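# Mark three camshafts in the timed drawer and re-rack them

## Task

Get each of the three long camshafts in the rack marked by the marking machine, then put each one back into a rack slot, centred, with its thick end facing the red rail. The rack and the drawer both support a camshaft at its middle, so grip it only at its ends. The drawer sits beyond the rack and accepts one camshaft at a time. It moves in on a fixed schedule that keeps running during your thinking: first roughly a minute after the start, then roughly every 70 seconds, seven times in total. Each time it begins to retract 12 seconds after entering. A camshaft lying in the drawer's cradle while the drawer is in counts as marked, whichever way round it lies, though no mark is visible. Anything that blocks the drawer ends the job for good in its current state, including your hand still holding a camshaft in it or an arm in its path.

## Robot and tools

Robot: two arms, left_arm and right_arm, each ending in a five-finger hand (right_arm a right hand, left_arm its mirror image). Bases in the scene frame: left_arm at (+0.051, +0.335, 0) m, right_arm at (+0.048, -0.414, 0) m, both nearly unrotated about z.

Frames: scene frame has its origin on the table top midway between the nominal bases, +z up, +x out over the table, left_arm on the +y side. Reported hand positions, orientations and velocities are in each arm's own base frame. Commanded pose offsets are along the axes of that arm's current Hand target. Hand point: 0.15 m out from the wrist flange along the fingers, 0.05 m in front of the palm. Its +z runs along straight fingers, +y out of the palm, +x across the palm away from the thumb on the right hand and toward the thumb on the left hand. Fingertips reach 0.06-0.07 m past the point; a wrist bracket on the little-finger side can collide with things, and with fingers level the wrist may hang lower than the hand.

The 28-number row (all in -1..1, both arms always included): left_arm dx, dy, dz, rx, ry, rz; left hand little, ring, middle, index, thumb_bend, thumb_turn, force_limit, speed; then the same fourteen for right_arm. The six pose numbers are an offset from the Hand target as it stood when the action or move began (not from the previous row); 1.0 equals 0.6 m or 180 degrees; rx, ry, rz form one rotation vector. All zeros re-commands the current Hand target. Hand numbers are absolute targets: -1 open/straight, +1 closed; thumb_turn +1 puts the thumb opposite the fingers (needed for a grip of objects about 0.035-0.065 m thick, handles down to about 0.025 m). force_limit maps -1..+1 to about 0..10 N at the fingertip (0..15 N for the two thumb motors); speed rises from near zero at -1 to full at +0.48 and above. For a gentle grip close slowly (speed -0.94 or below). To keep a hand unchanged, resend the eight numbers you last sent for it.

Tools:
- execute_actions(actions, cameras): actions is a list of actions, each a table of up to 15 rows of 28 numbers, one row per 1/30 s; a short table repeats its last row. Empty list returns camera images.
- move(target, speed, blend, stop_force, zero, blocking, cameras): straight-line path of each hand point to target, one 28-number row or a list of up to 15 rows, every row an offset from the same starting Hand targets. speed in m/s, 0.002 to 3.6 (default 0.25), turns up to twice that in rad/s; one value or one per target. blend in m rounds corners in a list. stop_force in N, 3 to 120, ends an arm's path when it feels that much push along its motion; unreliable while turning, and not usable with blocking=false. zero (default true) re-zeroes the force reference first. Paths do not avoid obstacles; caps at 10 s.
- wait(seconds): 0 to 10 s, arms hold their last command.
- stop: brakes a running move.
- zoom_image(camera, region): region [x0, y0, x1, y1] in pixels, at most 504 by 504; cameras cam_high, cam_low, cam_drawer, cam_left_wrist, cam_right_wrist (each 672x504).
- show_instructions: shows the reference pages.
- zero_wrist_force(arm): arm is left_arm or right_arm.
- finished_scene(scene): ends the scene, scene 1 or 2.

Results: end_effector_position (m), end_effector_quat_wxyz, velocities, Hand target (the commanded pose the next offset builds on; the hand often rests a bit short of it), joint positions and torques, Wrist force/torque in the hand point's axes plus the peak since the last shown, and per hand hand_measured, hand_stopped_by (moving, target, force, stalled, fault) and hand_load_n (positive when the finger is pushed open; a lost grip shows as load near 0). A move adds a line such as done, off_target, moving, held or fault, with limits=paced or limits=held. Thinking time lets the scene run on, so the drawer schedule advances while you reason.

Cautions: orientation commands are clipped to within 32 degrees of the current one per step. Avoid paths near an arm's own base. Arms are stiff: targets past a firm contact, or contact torque at a joint's limit (133 N m for the first three joints, 24.9 N m for the wrists), or about 150 N outside force, freeze that arm for 10 s. Arms must not touch or grip each other; a clearance check may hold commands. Motors overheat when holding loads or stretched (warning at 70 C, braked at 85 C). Do not drop camshafts, let them fall off the table, release them while moving, or strike the rack or machine. Never leave a hand or arm in the drawer's way, and release each camshaft in the cradle before the drawer moves.

Each tool is called after "Emit:" by a JSON object that holds its "api" and its "payload".

Reference images:

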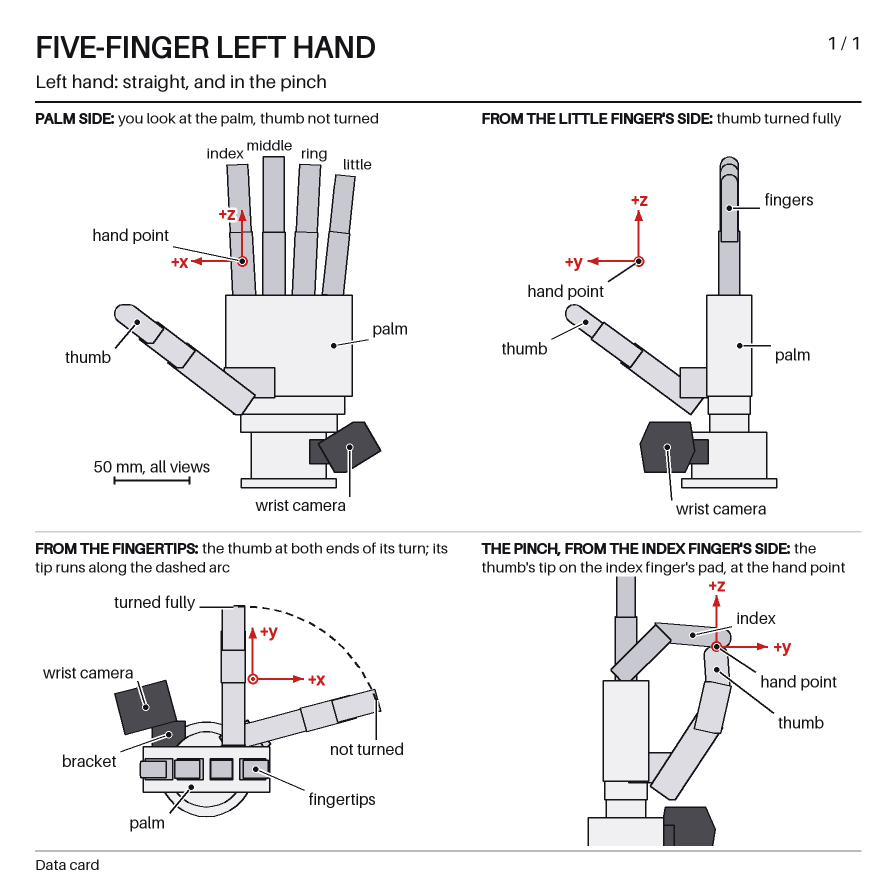

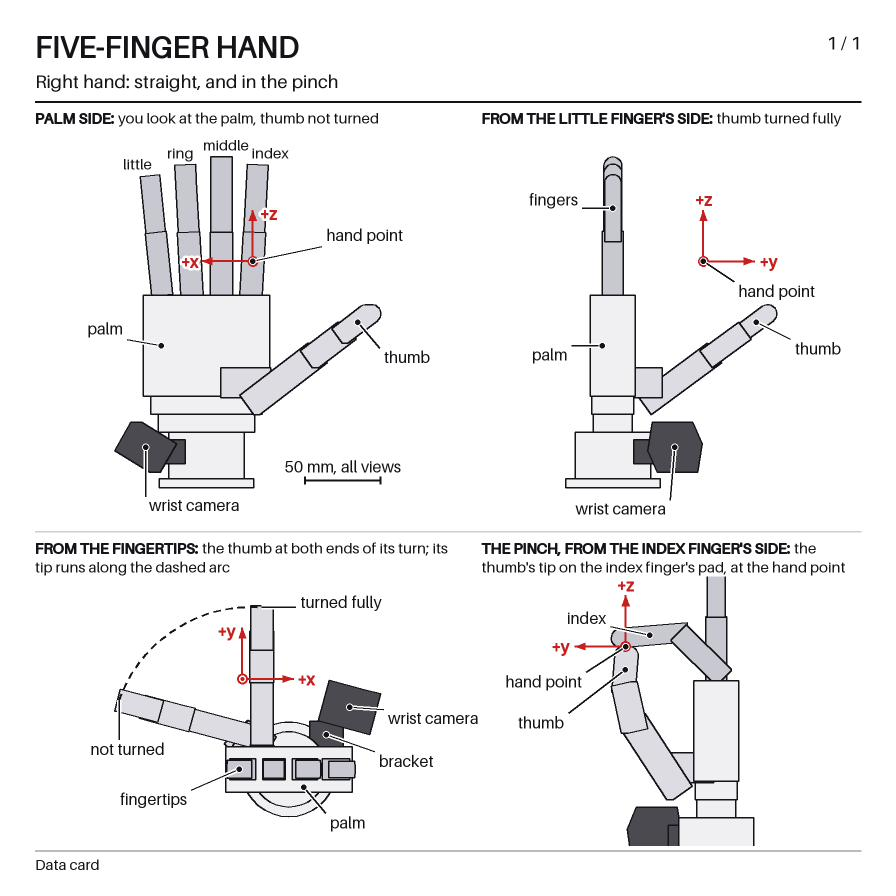

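## Session

Emit:
{"api": "execute_actions", "payload": {"actions": []}}

Scene clock: 0.00 s.
left_arm: end_effector_position=(+0.6192, -0.3356, +0.2521) hand_measured=(-1.000, -1.000, -1.000, -1.000, -1.000, -1.000) hand_load_n=(-0.5, +0.0, +0.0, +0.0, +0.0, +0.0) hand_stopped_by=(target, target, target, target, target, target) hand_force_limit=0.00 hand_speed=-0.80 end_effector_quat_wxyz=(+0.039, +0.965, +0.260, -0.010) | right_arm: end_effector_position=(+0.4849, +0.2055, +0.2535) hand_measured=(-1.000, -1.000, -1.000, -1.000, -1.000, -1.000) hand_load_n=(+0.0, +0.0, +0.0, +0.0, +0.0, +0.0) hand_stopped_by=(target, target, target, target, target, target) hand_force_limit=0.00 hand_speed=-0.80 end_effector_quat_wxyz=(+0.407, +0.064, +0.832, -0.372)
Joint positions: left_arm=[2.895 -2.447 -0.526 1.422 -1.493 0.797] | right_arm=[0.539 -1.239 1.649 0.698 2.688 -1.171]
Joint velocities: within noise
Joint torques (N m): no reading
Wrist force (N): no reading
Wrist torque (N m): no reading
Wrist force, peak (N): no reading
Hand target: left_arm +0.6192, -0.3356, +0.2521; +0.039, +0.965, +0.260, -0.010 | right_arm +0.4849, +0.2055, +0.2535; +0.407, +0.064, +0.832, -0.372

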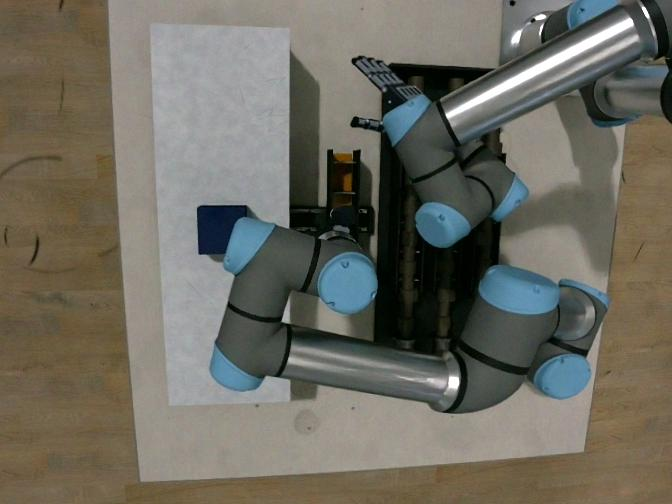

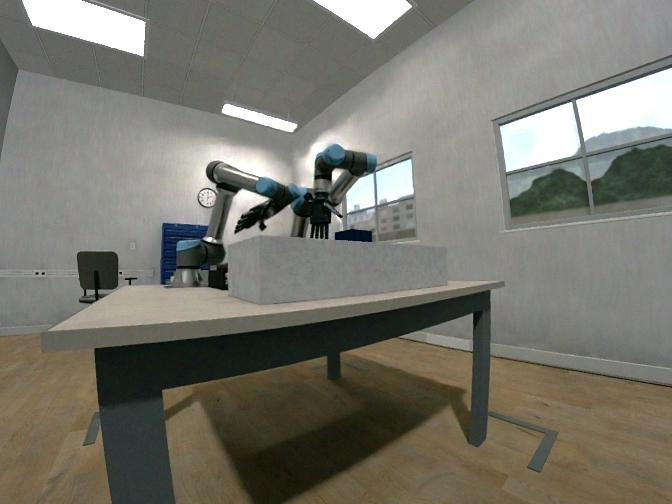

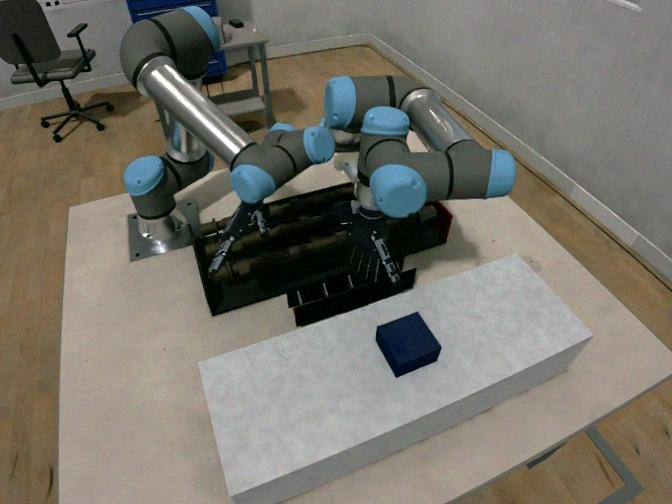

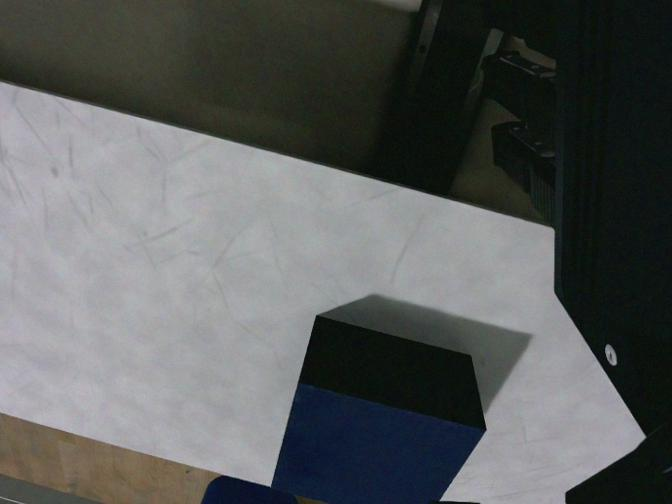

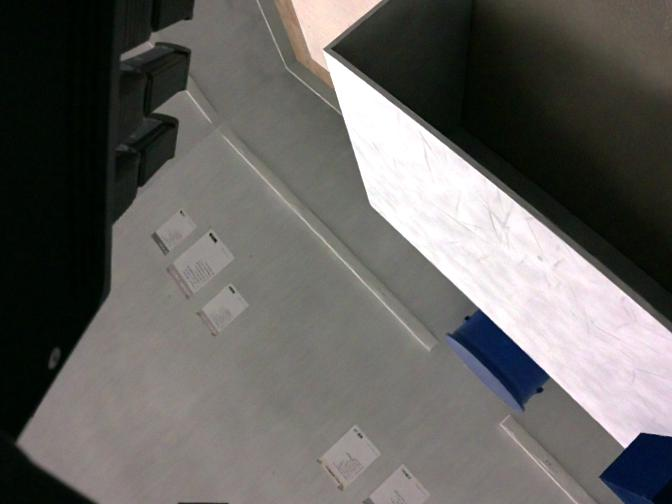

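Emit:
{"api": "move", "payload": {"target": [0.037,-0.793,-0.308,0,0,0,-1,-1,-1,-1,-1,-1,0,-0.8,-0.006,-0.498,0.092,0,0,0,-1,-1,-1,-1,-1,-1,0,-0.8], "cameras": ["all"]}}

Scene clock: 16.67 s.
left_arm: end_effector_position=(+0.3994, +0.1003, +0.4024) hand_measured=(-1.000, -1.000, -1.000, -1.000, -1.000, -1.000) hand_load_n=(+0.0, -0.5, +0.0, +0.0, +0.0, +0.0) hand_stopped_by=(target, target, target, target, target, target) hand_force_limit=0.00 hand_speed=-0.80 end_effector_quat_wxyz=(+0.039, +0.965, +0.260, -0.010) | right_arm: end_effector_position=(+0.3999, -0.0445, +0.4039) hand_measured=(-1.000, -1.000, -1.000, -1.000, -1.000, -1.000) hand_load_n=(+0.0, +0.0, +0.0, +0.0, +0.0, +0.0) hand_stopped_by=(target, target, target, target, target, target) hand_force_limit=0.00 hand_speed=-0.80 end_effector_quat_wxyz=(+0.407, +0.064, +0.832, -0.372)
Joint positions: left_arm=[3.933 -1.722 -1.264 1.359 -1.514 1.838] | right_arm=[-0.324 -2.011 1.866 0.596 2.022 -2.027]
Joint torques (N m): left_arm=[9.47 18.91 11.55 -0.95 2.83 1.96] | right_arm=[-9.8 -2.03 -12.76 -1.11 -1.31 0.53]
Wrist force (N): left_arm=[0.2 0.0 0.5] | right_arm=[-0.2 0.8 -0.2]
Wrist torque (N m): left_arm=[-0.02 -0.02 0.06] | right_arm=[0.12 0.05 -0.04]
Wrist force, peak (N): left_arm=[0.0 2.4 1.1] | right_arm=[0.0 1.8 0.2]
Hand target: left_arm +0.3993, +0.1004, +0.4024; +0.039, +0.965, +0.260, -0.010 | right_arm +0.3999, -0.0445, +0.4038; +0.407, +0.064, +0.832, -0.372
Off the commanded pose: left_arm 0.000 m, 0 deg | right_arm 0.000 m, 0 deg.
move: done
camera_calibration:
cam_left_wrist: T_world_to_cam=[[-0.298706, 0.946667, -0.120817, 0.0760384], [0.80928, 0.31836, 0.493672, -0.559051], [0.505806, 0.0496881, -0.861215, 0.256757], [0, 0, 0, 1]] pos_world=[0.345273, 0.0932389, 0.506297]
cam_right_wrist: T_world_to_cam=[[0.178541, 0.651248, -0.737563, 0.249965], [0.281104, 0.684603, 0.672532, -0.354455], [0.942923, -0.327407, -0.0608389, -0.249372], [0, 0, 0, 1]] pos_world=[0.290148, -0.00177486, 0.407576]

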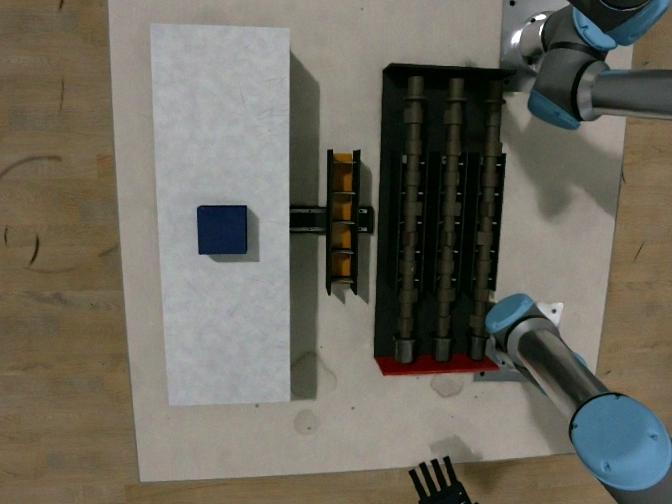

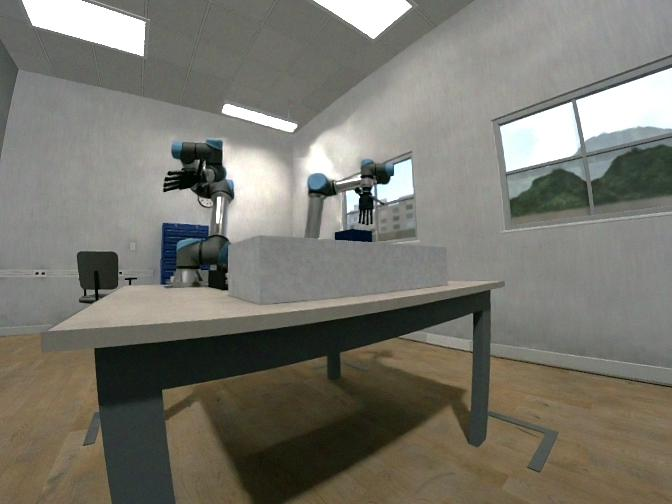

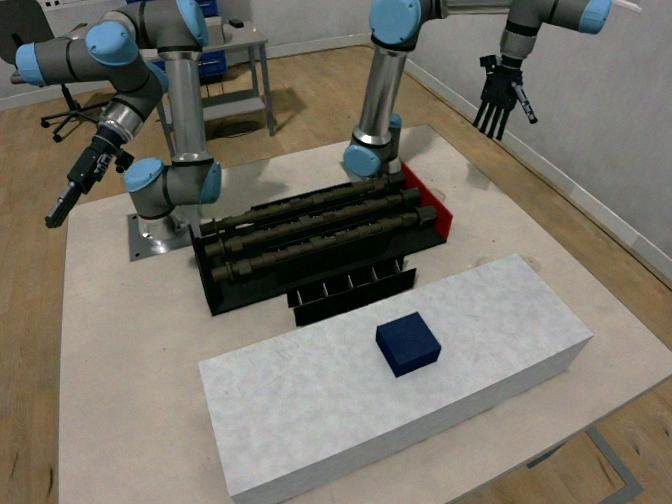

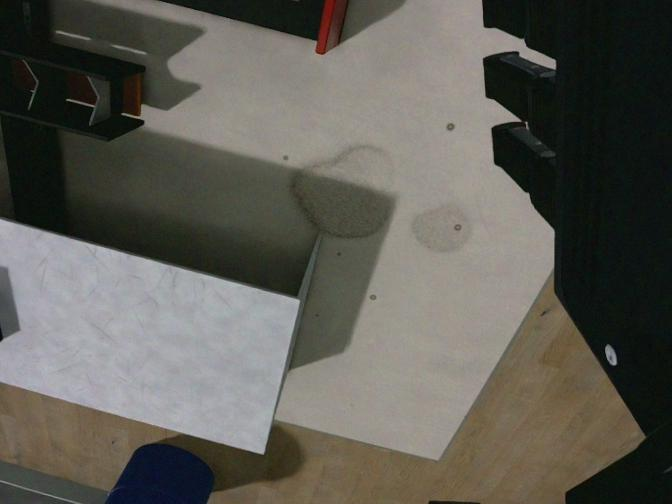

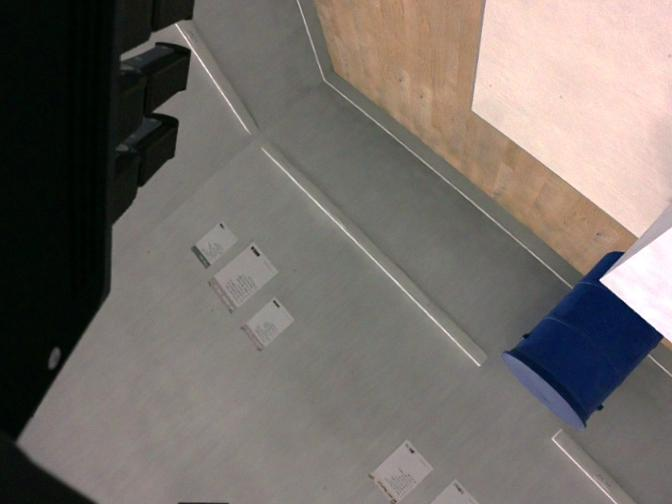

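Emit:
{"api": "zoom_image", "payload": {"camera": "cam_high", "region": [300, 40, 540, 220]}}

Emit:
{"api": "zoom_image", "payload": {"camera": "cam_high", "region": [280, 220, 520, 400]}}

Emit:
{"api": "zoom_image", "payload": {"camera": "cam_drawer", "region": [170, 140, 470, 350]}}

Scaled by 2.100.

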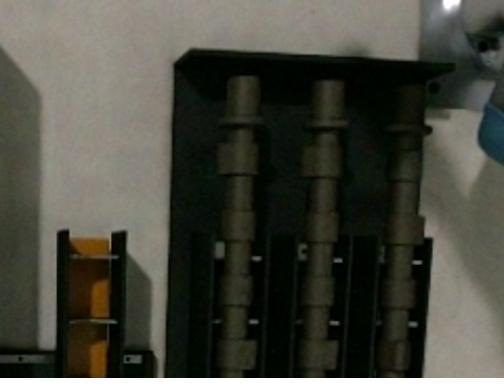

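Scaled by 2.100.

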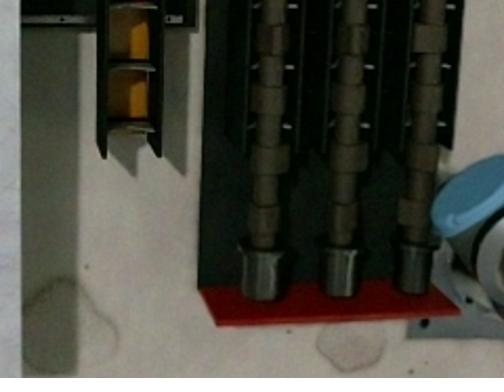

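Scaled by 1.680.

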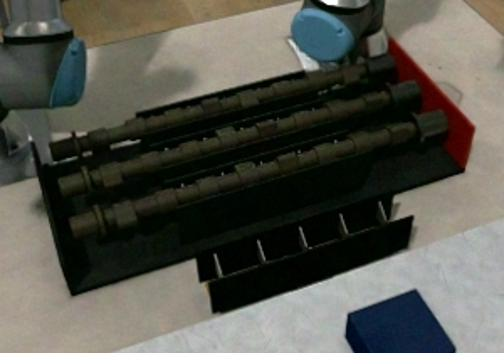

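Emit:
{"api": "move", "payload": {"target": [-0.2238,0.2030,0.2780,0.0268,-0.0147,0.6487,-1,-1,-1,-1,-0.4,1,0.2,0.2,0.1732,0.394,-0.2352,-0.4171,0.0159,-0.4824,-1,-1,-1,-1,-0.4,1,0.2,0.2], "speed": 0.5, "cameras": ["all"]}}

Scene clock: 93.37 s.
left_arm: end_effector_position=(+0.3445, -0.0852, +0.2498) hand_measured=(-1.000, -1.000, -1.000, -1.000, -0.400, +1.000) hand_load_n=(+0.0, +0.0, +0.0, +0.0, +0.0, +0.0) hand_stopped_by=(target, target, target, target, target, target) hand_force_limit=0.20 hand_speed=0.20 end_effector_quat_wxyz=(+0.000, +0.727, -0.686, +0.000) | right_arm: end_effector_position=(+0.3390, +0.1988, +0.2499) hand_measured=(-1.000, -1.000, -1.000, -1.000, -0.400, +1.000) hand_load_n=(+0.0, +0.0, +0.0, +0.0, +0.0, +0.0) hand_stopped_by=(target, target, target, target, target, target) hand_force_limit=0.20 hand_speed=0.20 end_effector_quat_wxyz=(+0.000, +0.712, -0.702, +0.000)
Joint positions: left_arm=[3.35 -1.805 -1.532 1.765 -1.571 3.292] | right_arm=[0.087 -1.269 1.443 1.397 1.571 -3.068]
Joint torques (N m): left_arm=[-1.57 37.95 27.5 -4.96 0.1 1.81] | right_arm=[2.44 -21.47 -14.7 2.91 1.95 1.17]
Wrist force (N): left_arm=[0.0 0.6 0.3] | right_arm=[0.8 0.5 0.3]
Wrist torque (N m): left_arm=[0.09 0.01 0.03] | right_arm=[0.05 -0.26 -0.11]
Wrist force, peak (N): left_arm=[0.9 0.5 0.8] | right_arm=[1.1 0.4 0.5]
Hand target: left_arm +0.3445, -0.0852, +0.2499; +0.000, +0.727, -0.686, +0.000 | right_arm +0.3390, +0.1988, +0.2499; +0.000, +0.712, -0.702, +0.000
Off the commanded pose: left_arm 0.000 m, 0 deg | right_arm 0.000 m, 0 deg.
move: done
camera_calibration:
cam_left_wrist: T_world_to_cam=[[0.98551, -0.163595, -0.0447882, -0.339031], [-0.117274, -0.847981, 0.51689, -0.166259], [-0.12254, -0.504148, -0.85488, 0.330128], [0, 0, 0, 1]] pos_world=[0.355074, -0.0300143, 0.352973]
cam_right_wrist: T_world_to_cam=[[-0.952833, -0.301396, 0.0356298, 0.368577], [-0.233928, 0.80414, 0.546476, -0.218111], [-0.193357, 0.512366, -0.836716, 0.290424], [0, 0, 0, 1]] pos_world=[0.356326, 0.137676, 0.349063]

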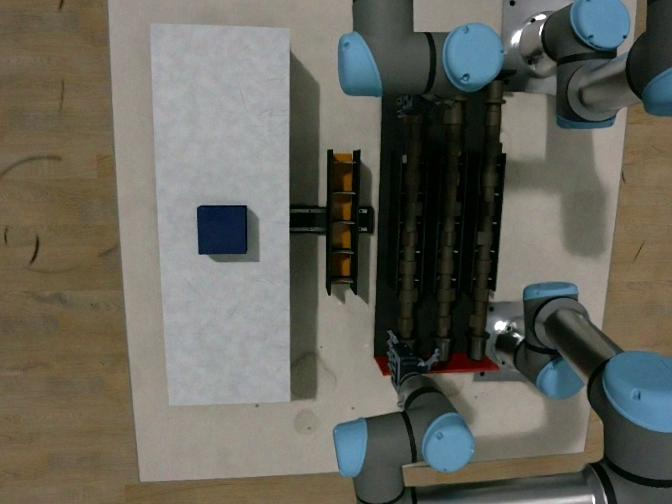

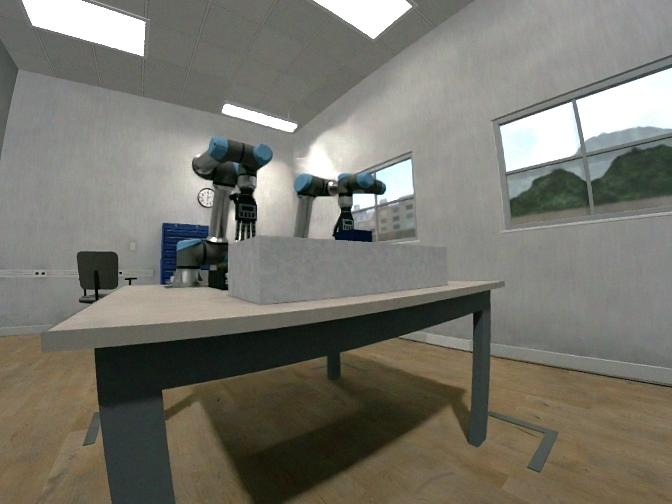

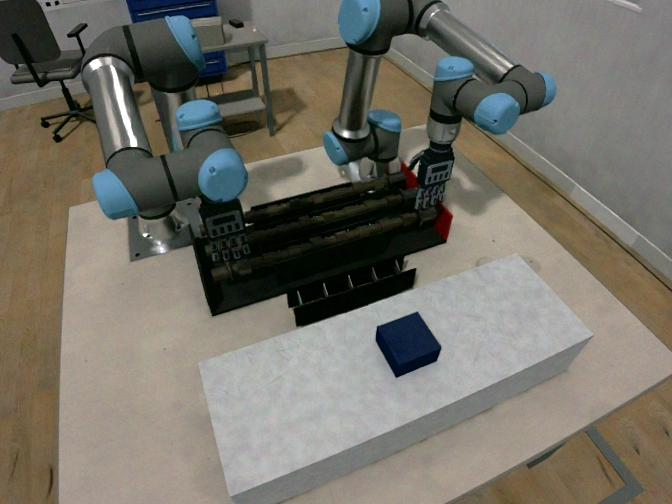

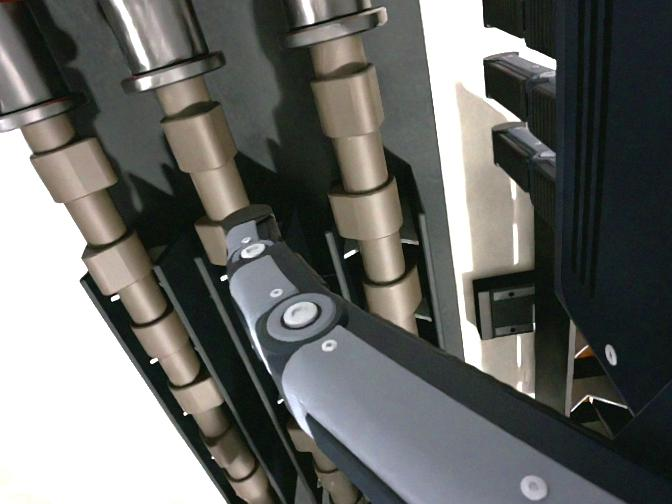

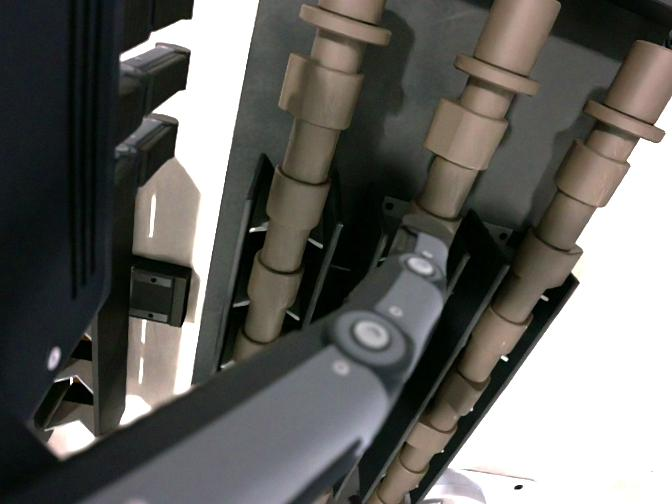

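Emit:
{"api": "move", "payload": {"target": [0.064,0.048,0.1667,0,0,0.0159,-1,-1,-1,-1,-0.4,1,0.2,0.2,-0.0643,0.0508,0.1667,0,0,-0.0274,-1,-1,-1,-1,-0.4,1,0.2,0.2], "speed": 0.3, "cameras": ["cam_high","cam_drawer","cam_left_wrist","cam_right_wrist"]}}

Scene clock: 120.93 s.
left_arm: end_effector_position=(+0.3180, -0.1252, +0.1500) hand_measured=(-1.000, -1.000, -1.000, -1.000, -0.400, +1.000) hand_load_n=(+0.0, +0.0, +0.0, +0.0, +0.0, +0.0) hand_stopped_by=(target, target, target, target, target, target) hand_force_limit=0.20 hand_speed=0.20 end_effector_quat_wxyz=(+0.000, +0.710, -0.704, +0.000) | right_arm: end_effector_position=(+0.3080, +0.2370, +0.1500) hand_measured=(-1.000, -1.000, -1.000, -1.000, -0.400, +1.000) hand_load_n=(+0.0, +0.0, +0.0, +0.0, +0.0, +0.0) hand_stopped_by=(target, target, target, target, target, target) hand_force_limit=0.20 hand_speed=0.20 end_effector_quat_wxyz=(+0.000, +0.742, -0.671, +0.000)
Joint positions: left_arm=[3.247 -1.84 -1.755 2.025 -1.571 3.24] | right_arm=[0.203 -1.215 1.637 1.149 1.571 -3.039]
Joint torques (N m): left_arm=[-3.47 30.59 6.8 0.77 -2.87 1.14] | right_arm=[4.02 -26.53 -7.11 0.71 -1.66 -2.45]
Wrist force (N): left_arm=[-0.2 0.7 0.3] | right_arm=[0.9 0.6 -0.1]
Wrist torque (N m): left_arm=[0.09 0.03 -0.09] | right_arm=[0.08 -0.25 -0.01]
Wrist force, peak (N): left_arm=[0.8 1.4 2.4] | right_arm=[1.5 -0.3 -1.8]
Hand target: left_arm +0.3179, -0.1252, +0.1499; +0.000, +0.710, -0.704, +0.000 | right_arm +0.3079, +0.2370, +0.1499; +0.000, +0.742, -0.671, +0.000
Off the commanded pose: left_arm 0.000 m, 0 deg | right_arm 0.000 m, 0 deg.
move: done
camera_calibration:
cam_left_wrist: T_world_to_cam=[[0.976052, -0.212898, -0.0446813, -0.327165], [-0.159755, -0.840925, 0.517033, -0.137307], [-0.147649, -0.497513, -0.854799, 0.230111], [0, 0, 0, 1]] pos_world=[0.33137, -0.0706344, 0.253073]
cam_right_wrist: T_world_to_cam=[[-0.923359, -0.382266, 0.0357925, 0.364157], [-0.302167, 0.781051, 0.546492, -0.174944], [-0.236861, 0.493793, -0.836699, 0.199106], [0, 0, 0, 1]] pos_world=[0.330545, 0.177528, 0.249163]
Images, in order (width x height): cam_high 672x504, cam_drawer 672x504, cam_left_wrist 672x504, cam_right_wrist 672x504.

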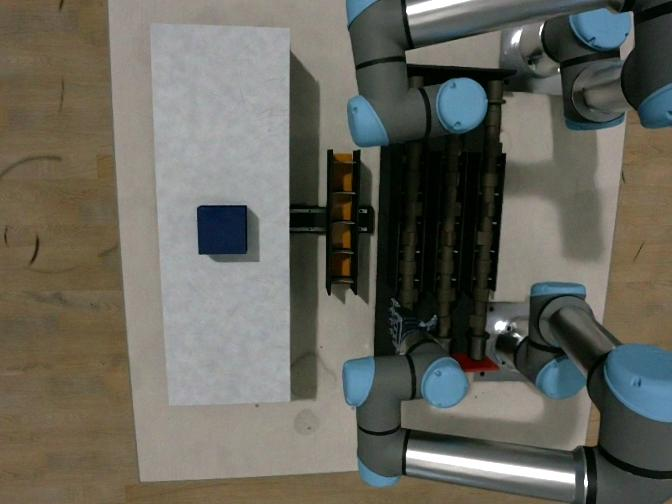

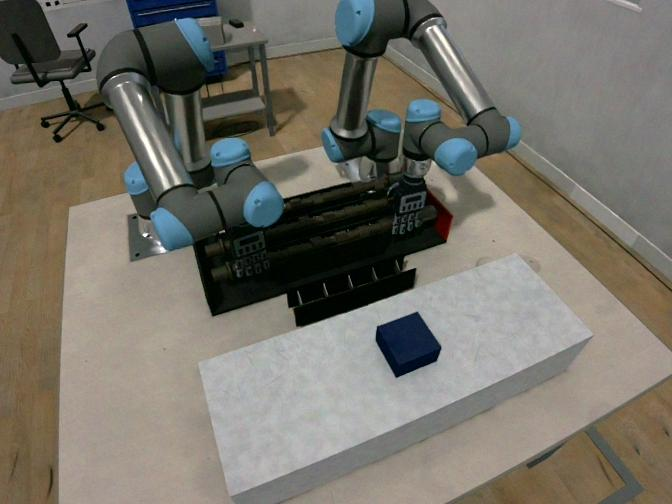

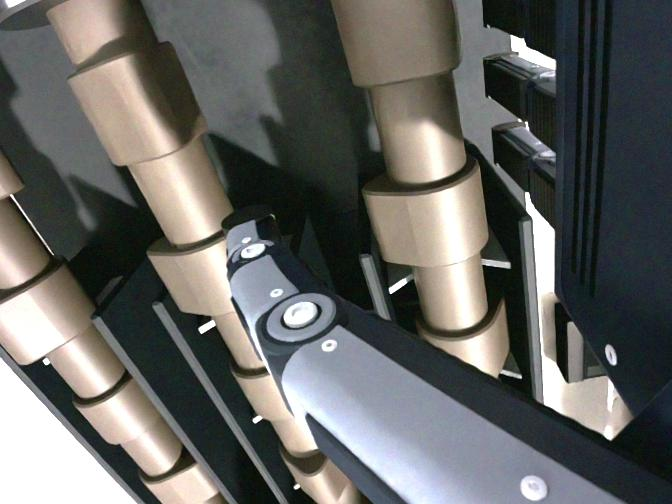

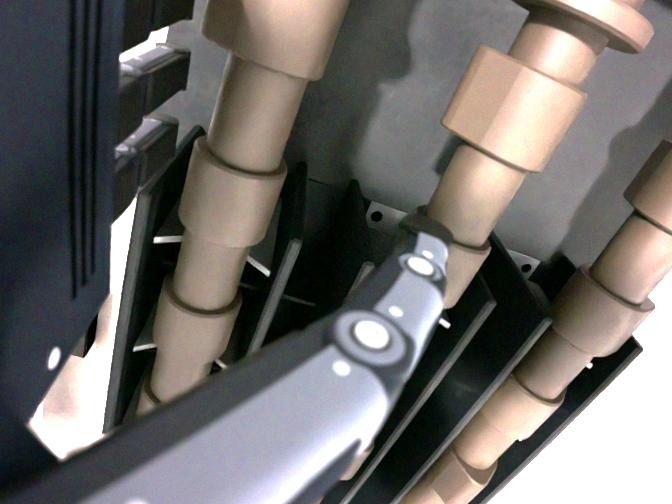

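Emit:
{"api": "move", "payload": {"target": [0,-0.005,0.0917,0,0,0,-1,-1,-1,-1,-0.4,1,0.2,0.2,0,-0.005,0.0917,0,0,0,-1,-1,-1,-1,-0.4,1,0.2,0.2], "speed": 0.12, "stop_force": 15, "cameras": ["cam_left_wrist","cam_right_wrist","cam_drawer"]}}

Scene clock: 140.37 s.
left_arm: end_effector_position=(+0.3209, -0.1251, +0.0939) hand_measured=(-1.000, -1.000, -1.000, -1.000, -0.400, +1.000) hand_load_n=(+0.0, +0.0, -0.5, +0.0, +0.0, +0.0) hand_stopped_by=(target, target, target, target, target, target) hand_force_limit=0.20 hand_speed=0.20 end_effector_quat_wxyz=(+0.000, +0.710, -0.704, +0.000) | right_arm: end_effector_position=(+0.3109, +0.2373, +0.0949) hand_measured=(-1.000, -1.000, -1.000, -1.000, -0.400, +1.000) hand_load_n=(+0.0, +0.0, +0.0, +0.0, +0.0, +0.0) hand_stopped_by=(target, target, target, target, target, target) hand_force_limit=0.20 hand_speed=0.20 end_effector_quat_wxyz=(+0.000, +0.742, -0.671, +0.000)
Joint positions: left_arm=[3.247 -1.914 -1.819 2.162 -1.571 3.239] | right_arm=[0.202 -1.148 1.698 1.021 1.571 -3.04]
Joint torques (N m): left_arm=[-5.28 34.06 20.63 -3.65 -2.57 -0.72] | right_arm=[-6.15 -25.45 -14.39 0.72 0.35 -0.32]
Wrist force (N): left_arm=[-0.4 0.7 -13.8] | right_arm=[0.6 0.7 0.3]
Wrist torque (N m): left_arm=[0.89 -0.29 -0.03] | right_arm=[0.08 -0.20 0.05]
Wrist force, peak (N): left_arm=[-0.7 0.9 -19.5] | right_arm=[0.5 0.6 1.3]
Hand target: left_arm +0.3209, -0.1251, +0.0939; +0.000, +0.710, -0.704, +0.000 (not the last commanded pose) | right_arm +0.3109, +0.2373, +0.0949; +0.000, +0.742, -0.671, +0.000
Off the commanded pose: left_arm 0.001 m, 0 deg | right_arm 0.000 m, 0 deg.
move: contact (left_arm)
camera_calibration:
cam_left_wrist: T_world_to_cam=[[0.976056, -0.212846, -0.0448448, -0.332468], [-0.159648, -0.841012, 0.516924, -0.10786], [-0.14774, -0.497388, -0.854856, 0.182636], [0, 0, 0, 1]] pos_world=[0.33427, -0.070635, 0.196973]
cam_right_wrist: T_world_to_cam=[[-0.923301, -0.382401, 0.0358543, 0.368914], [-0.302261, 0.781042, 0.546454, -0.14415], [-0.236968, 0.493704, -0.836721, 0.153599], [0, 0, 0, 1]] pos_world=[0.333446, 0.177828, 0.194063]
Images, in order (width x height): cam_drawer 672x504, cam_left_wrist 672x504, cam_right_wrist 672x504.

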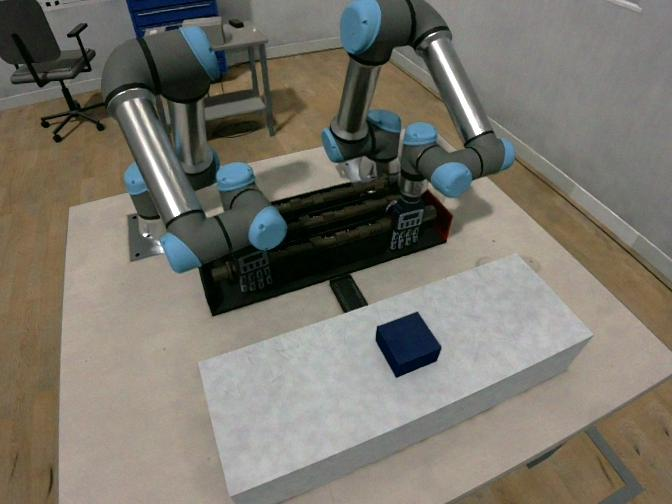

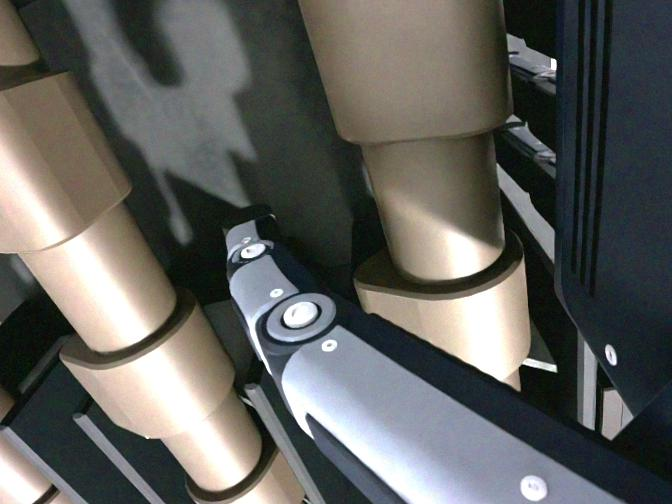

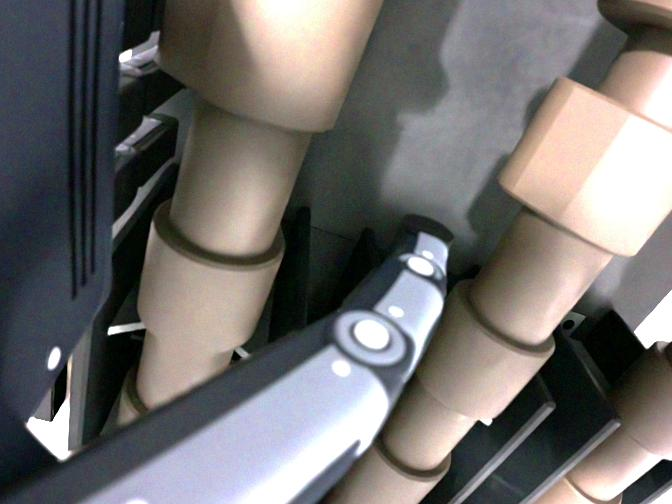

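Emit:
{"api": "move", "payload": {"target": [[0,0,-0.007,0,0,0,-1,-1,-1,-1,-0.4,1,0.2,0.2,0,0,0,0,0,0,-1,-1,-1,-1,-0.4,1,0.2,0.2],[0,0,-0.007,0,0,0,0.6,0.6,0.6,0.6,0.4,1,-0.1,-0.5,0,0,0,0,0,0,0.6,0.6,0.6,0.6,0.4,1,-0.1,-0.5]], "speed": 0.1, "cameras": ["cam_left_wrist","cam_right_wrist"]}}

Scene clock: 147.00 s.
left_arm: end_effector_position=(+0.3209, -0.1251, +0.0981) hand_measured=(-0.130, -0.178, -0.042, -0.222, +0.064, +1.000) hand_load_n=(+3.5, +0.5, +11.0, +0.0, +9.5, +2.0) hand_stopped_by=(force, force, force, force, force, target) hand_force_limit=-0.10 hand_speed=-0.50 end_effector_quat_wxyz=(+0.000, +0.710, -0.704, +0.000) | right_arm: end_effector_position=(+0.3109, +0.2373, +0.0949) hand_measured=(-0.498, -0.682, -0.226, -0.408, +0.088, +1.000) hand_load_n=(+0.0, +0.0, +13.5, +1.0, +10.0, +1.5) hand_stopped_by=(force, force, force, force, force, target) hand_force_limit=-0.10 hand_speed=-0.50 end_effector_quat_wxyz=(+0.000, +0.742, -0.671, +0.000)
Joint positions: left_arm=[3.247 -1.908 -1.814 2.151 -1.571 3.239] | right_arm=[0.202 -1.148 1.698 1.021 1.571 -3.04]
Joint torques (N m): left_arm=[8.21 35.65 13.26 -8.03 -2.37 1.62] | right_arm=[0.88 -29.75 -7.95 4.89 0.57 1.64]
Wrist force (N): left_arm=[-0.8 0.1 23.7] | right_arm=[0.3 -4.6 14.4]
Wrist torque (N m): left_arm=[-0.51 0.82 0.07] | right_arm=[-0.31 -0.44 -0.05]
Wrist force, peak (N): left_arm=[-0.8 -1.8 24.6] | right_arm=[0.3 -3.5 16.0]
Hand target: left_arm +0.3209, -0.1251, +0.0981; +0.000, +0.710, -0.704, +0.000 | right_arm +0.3109, +0.2373, +0.0949; +0.000, +0.742, -0.671, +0.000
Off the commanded pose: left_arm 0.000 m, 0 deg | right_arm 0.000 m, 0 deg.
move: done
camera_calibration:
cam_left_wrist: T_world_to_cam=[[0.976041, -0.212898, -0.0449262, -0.332262], [-0.159649, -0.841004, 0.516938, -0.110032], [-0.147838, -0.49738, -0.854843, 0.186257], [0, 0, 0, 1]] pos_world=[0.33427, -0.0706349, 0.201173]
cam_right_wrist: T_world_to_cam=[[-0.923328, -0.38233, 0.0359017, 0.368901], [-0.302178, 0.781075, 0.546452, -0.144183], [-0.236967, 0.493706, -0.836721, 0.153598], [0, 0, 0, 1]] pos_world=[0.333446, 0.177828, 0.194063]
Images, in order (width x height): cam_left_wrist 672x504, cam_right_wrist 672x504.

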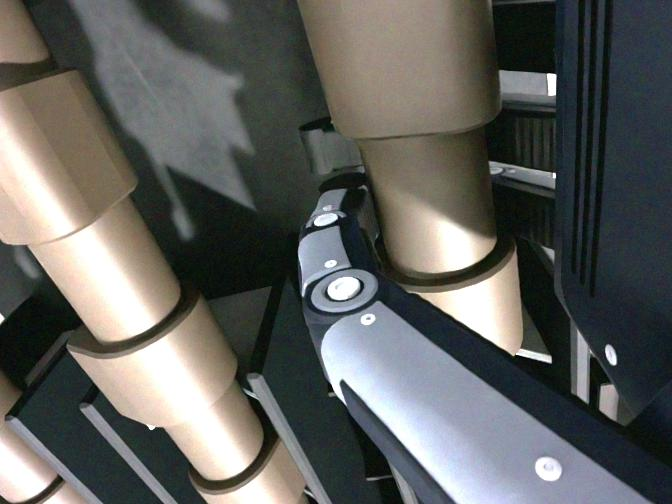

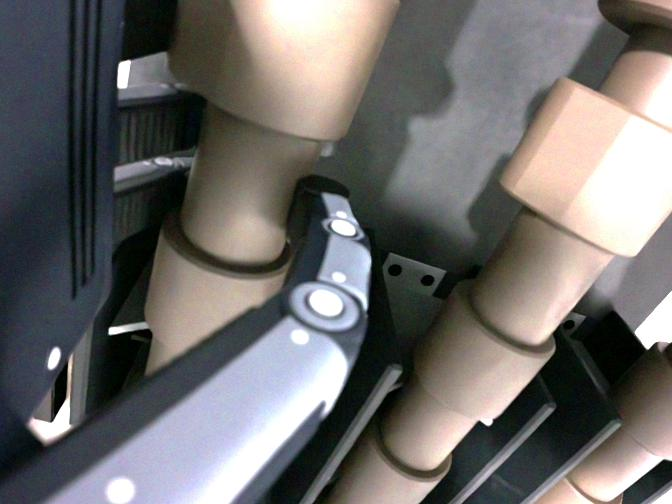

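Emit:
{"api": "move", "payload": {"target": [0,0,0,0,0,0,0.7,0.7,0.7,0.7,0.42,1,0.4,-0.5,0,0,0,0,0,0,0.7,0.7,0.7,0.7,0.42,1,0.4,-0.5], "speed": 0.1, "cameras": ["cam_left_wrist","cam_right_wrist"]}}

Scene clock: 150.97 s.
left_arm: end_effector_position=(+0.3210, -0.1251, +0.0981) hand_measured=(-0.092, -0.108, -0.040, -0.092, +0.072, +1.000) hand_load_n=(+2.5, +9.0, +0.0, +12.0, +18.0, +3.0) hand_stopped_by=(force, force, force, force, force, target) hand_force_limit=0.40 hand_speed=-0.50 end_effector_quat_wxyz=(+0.000, +0.710, -0.704, +0.000) | right_arm: end_effector_position=(+0.3109, +0.2373, +0.0949) hand_measured=(-0.324, -0.414, -0.224, -0.368, +0.096, +1.000) hand_load_n=(+6.5, +11.5, +0.5, +0.5, +22.0, +3.0) hand_stopped_by=(force, force, force, force, force, target) hand_force_limit=0.40 hand_speed=-0.50 end_effector_quat_wxyz=(+0.000, +0.742, -0.671, +0.000)
Joint positions: left_arm=[3.247 -1.908 -1.814 2.152 -1.571 3.239] | right_arm=[0.202 -1.148 1.698 1.021 1.571 -3.04]
Joint torques (N m): left_arm=[6.1 43.12 9.34 -10.43 -2.32 1.02] | right_arm=[0.31 -42.77 -8.09 13.19 -0.15 0.96]
Wrist force (N): left_arm=[2.3 -23.5 25.5] | right_arm=[6.4 -29.4 15.3]
Wrist torque (N m): left_arm=[-0.94 0.71 0.42] | right_arm=[-1.14 -1.06 -1.56]
Wrist force, peak (N): left_arm=[2.2 -24.2 24.8] | right_arm=[6.4 -29.4 15.3]
Hand target: left_arm +0.3209, -0.1251, +0.0981; +0.000, +0.710, -0.704, +0.000 | right_arm +0.3109, +0.2373, +0.0949; +0.000, +0.742, -0.671, +0.000
Off the commanded pose: left_arm 0.000 m, 0 deg | right_arm 0.000 m, 0 deg.
move: done
camera_calibration:
cam_left_wrist: T_world_to_cam=[[0.976054, -0.212912, -0.0445732, -0.332435], [-0.159851, -0.841012, 0.516863, -0.109934], [-0.147533, -0.497361, -0.854907, 0.186183], [0, 0, 0, 1]] pos_world=[0.334369, -0.0706349, 0.201172]
cam_right_wrist: T_world_to_cam=[[-0.923294, -0.38243, 0.035727, 0.368942], [-0.302356, 0.781021, 0.546431, -0.14411], [-0.236875, 0.493714, -0.836742, 0.15357], [0, 0, 0, 1]] pos_world=[0.333446, 0.177827, 0.194063]
Images, in order (width x height): cam_left_wrist 672x504, cam_right_wrist 672x504.

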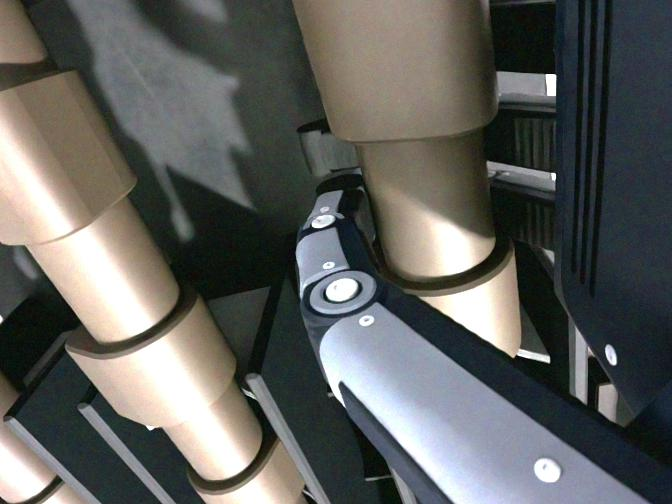

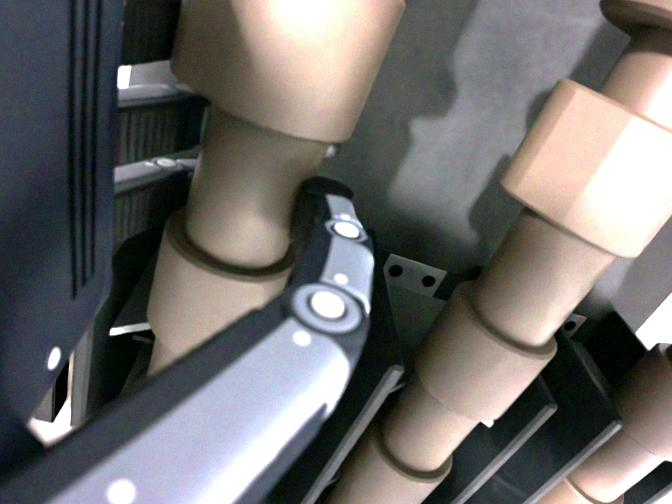

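Emit:
{"api": "move", "payload": {"target": [0,0,-0.2,0,0,0,0.7,0.7,0.7,0.7,0.42,1,0.4,-0.5,0,0,-0.2,0,0,0,0.7,0.7,0.7,0.7,0.42,1,0.4,-0.5], "speed": 0.1, "cameras": ["cam_high","cam_drawer","cam_left_wrist","cam_right_wrist"]}}

Scene clock: 156.13 s.
left_arm: end_effector_position=(+0.3209, -0.1252, +0.2181) hand_measured=(-0.092, -0.108, -0.040, -0.094, +0.070, +1.000) hand_load_n=(+0.0, +5.0, +0.0, +9.0, +20.5, +3.5) hand_stopped_by=(force, force, force, force, force, target) hand_force_limit=0.40 hand_speed=-0.50 end_effector_quat_wxyz=(+0.000, +0.710, -0.704, +0.000) | right_arm: end_effector_position=(+0.3110, +0.2373, +0.2148) hand_measured=(-0.322, -0.414, -0.226, -0.370, +0.096, +1.000) hand_load_n=(+0.0, +0.0, +16.0, +10.5, +20.0, +4.0) hand_stopped_by=(force, force, force, force, force, target) hand_force_limit=0.40 hand_speed=-0.50 end_effector_quat_wxyz=(+0.000, +0.742, -0.671, +0.000)
Joint positions: left_arm=[3.247 -1.789 -1.635 1.853 -1.571 3.239] | right_arm=[0.202 -1.26 1.523 1.308 1.571 -3.04]
Joint torques (N m): left_arm=[-8.46 27.74 21.12 -5.69 1.61 -1.48] | right_arm=[-2.84 -27.58 -21.33 6.65 1.31 -2.53]
Wrist force (N): left_arm=[-1.1 0.1 24.7] | right_arm=[0.6 1.7 18.1]
Wrist torque (N m): left_arm=[-0.57 0.45 -0.34] | right_arm=[-0.13 -0.13 0.16]
Wrist force, peak (N): left_arm=[-1.8 -39.0 35.4] | right_arm=[7.0 -45.0 33.6]
Hand target: left_arm +0.3209, -0.1251, +0.2181; +0.000, +0.710, -0.704, +0.000 | right_arm +0.3109, +0.2373, +0.2149; +0.000, +0.742, -0.671, +0.000
Off the commanded pose: left_arm 0.000 m, 0 deg | right_arm 0.000 m, 0 deg.
move: done
camera_calibration:
cam_left_wrist: T_world_to_cam=[[0.976055, -0.21288, -0.0447112, -0.32704], [-0.159745, -0.840999, 0.516915, -0.172009], [-0.147643, -0.497395, -0.854868, 0.288794], [0, 0, 0, 1]] pos_world=[0.33437, -0.0706349, 0.321173]
cam_right_wrist: T_world_to_cam=[[-0.923344, -0.382312, 0.0356976, 0.364755], [-0.302279, 0.781071, 0.546403, -0.209622], [-0.236779, 0.493727, -0.836761, 0.25389], [0, 0, 0, 1]] pos_world=[0.333545, 0.177828, 0.313963]
Images, in order (width x height): cam_high 672x504, cam_drawer 672x504, cam_left_wrist 672x504, cam_right_wrist 672x504.

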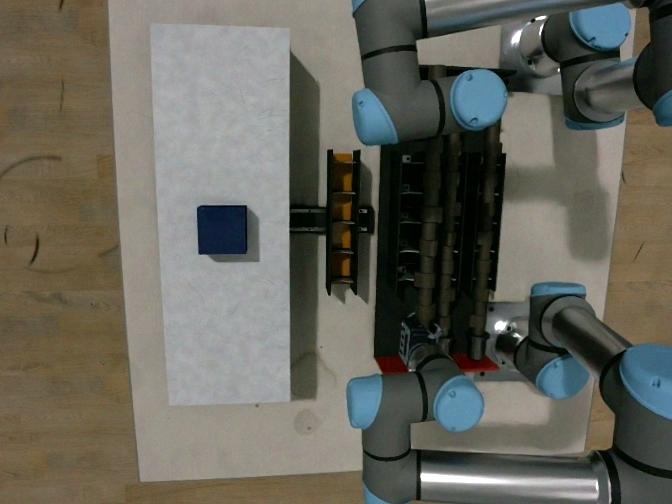

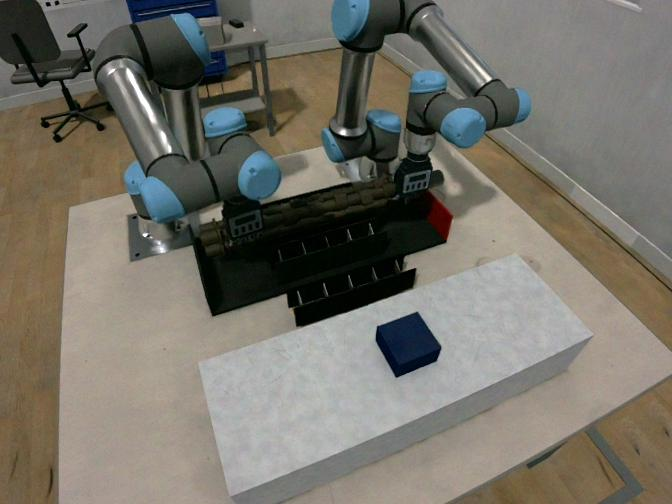

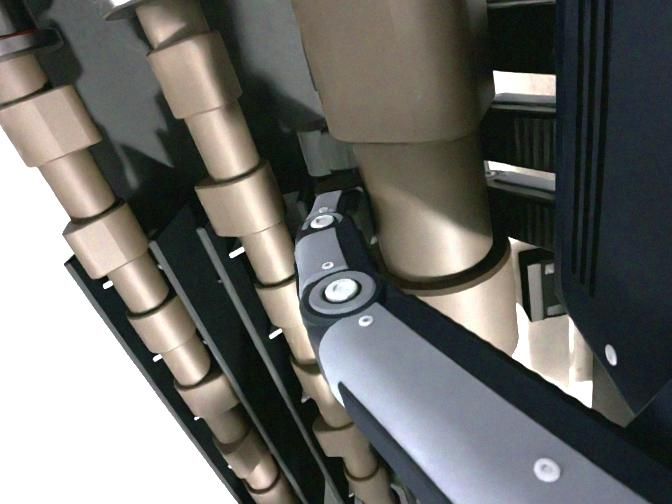

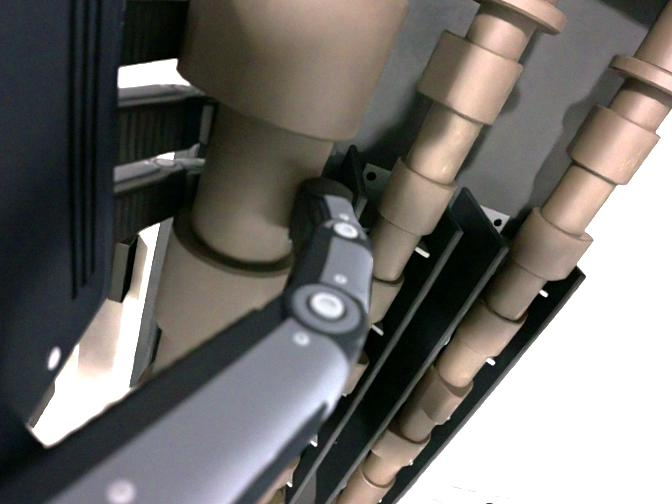

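Emit:
{"api": "zoom_image", "payload": {"camera": "cam_high", "region": [310, 140, 470, 260]}}

Emit:
{"api": "zoom_image", "payload": {"camera": "cam_high", "region": [310, 200, 470, 320]}}

Emit:
{"api": "zoom_image", "payload": {"camera": "cam_drawer", "region": [240, 200, 440, 350]}}

Scaled by 3.150.

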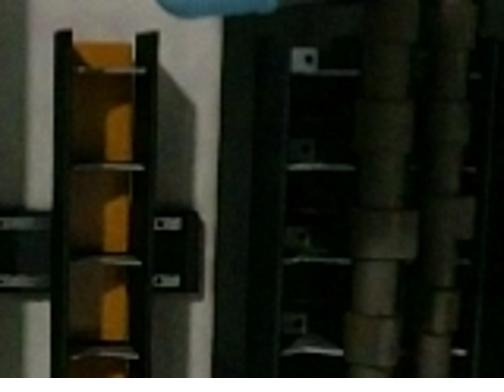

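Scaled by 3.150.

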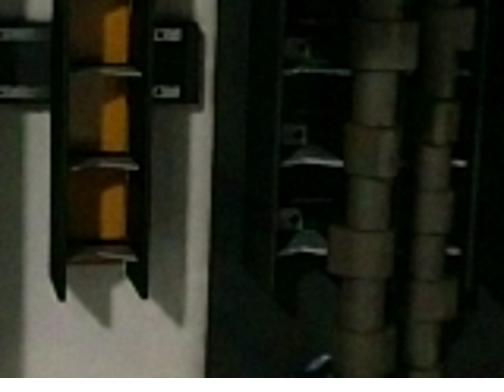

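Scaled by 2.520.

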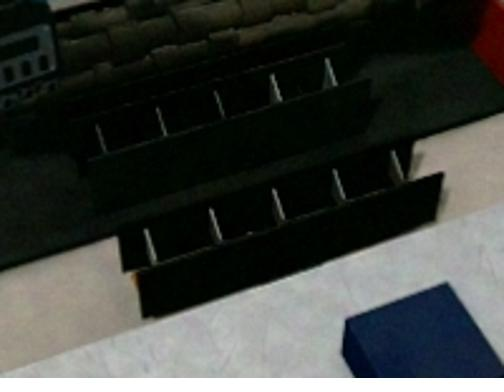

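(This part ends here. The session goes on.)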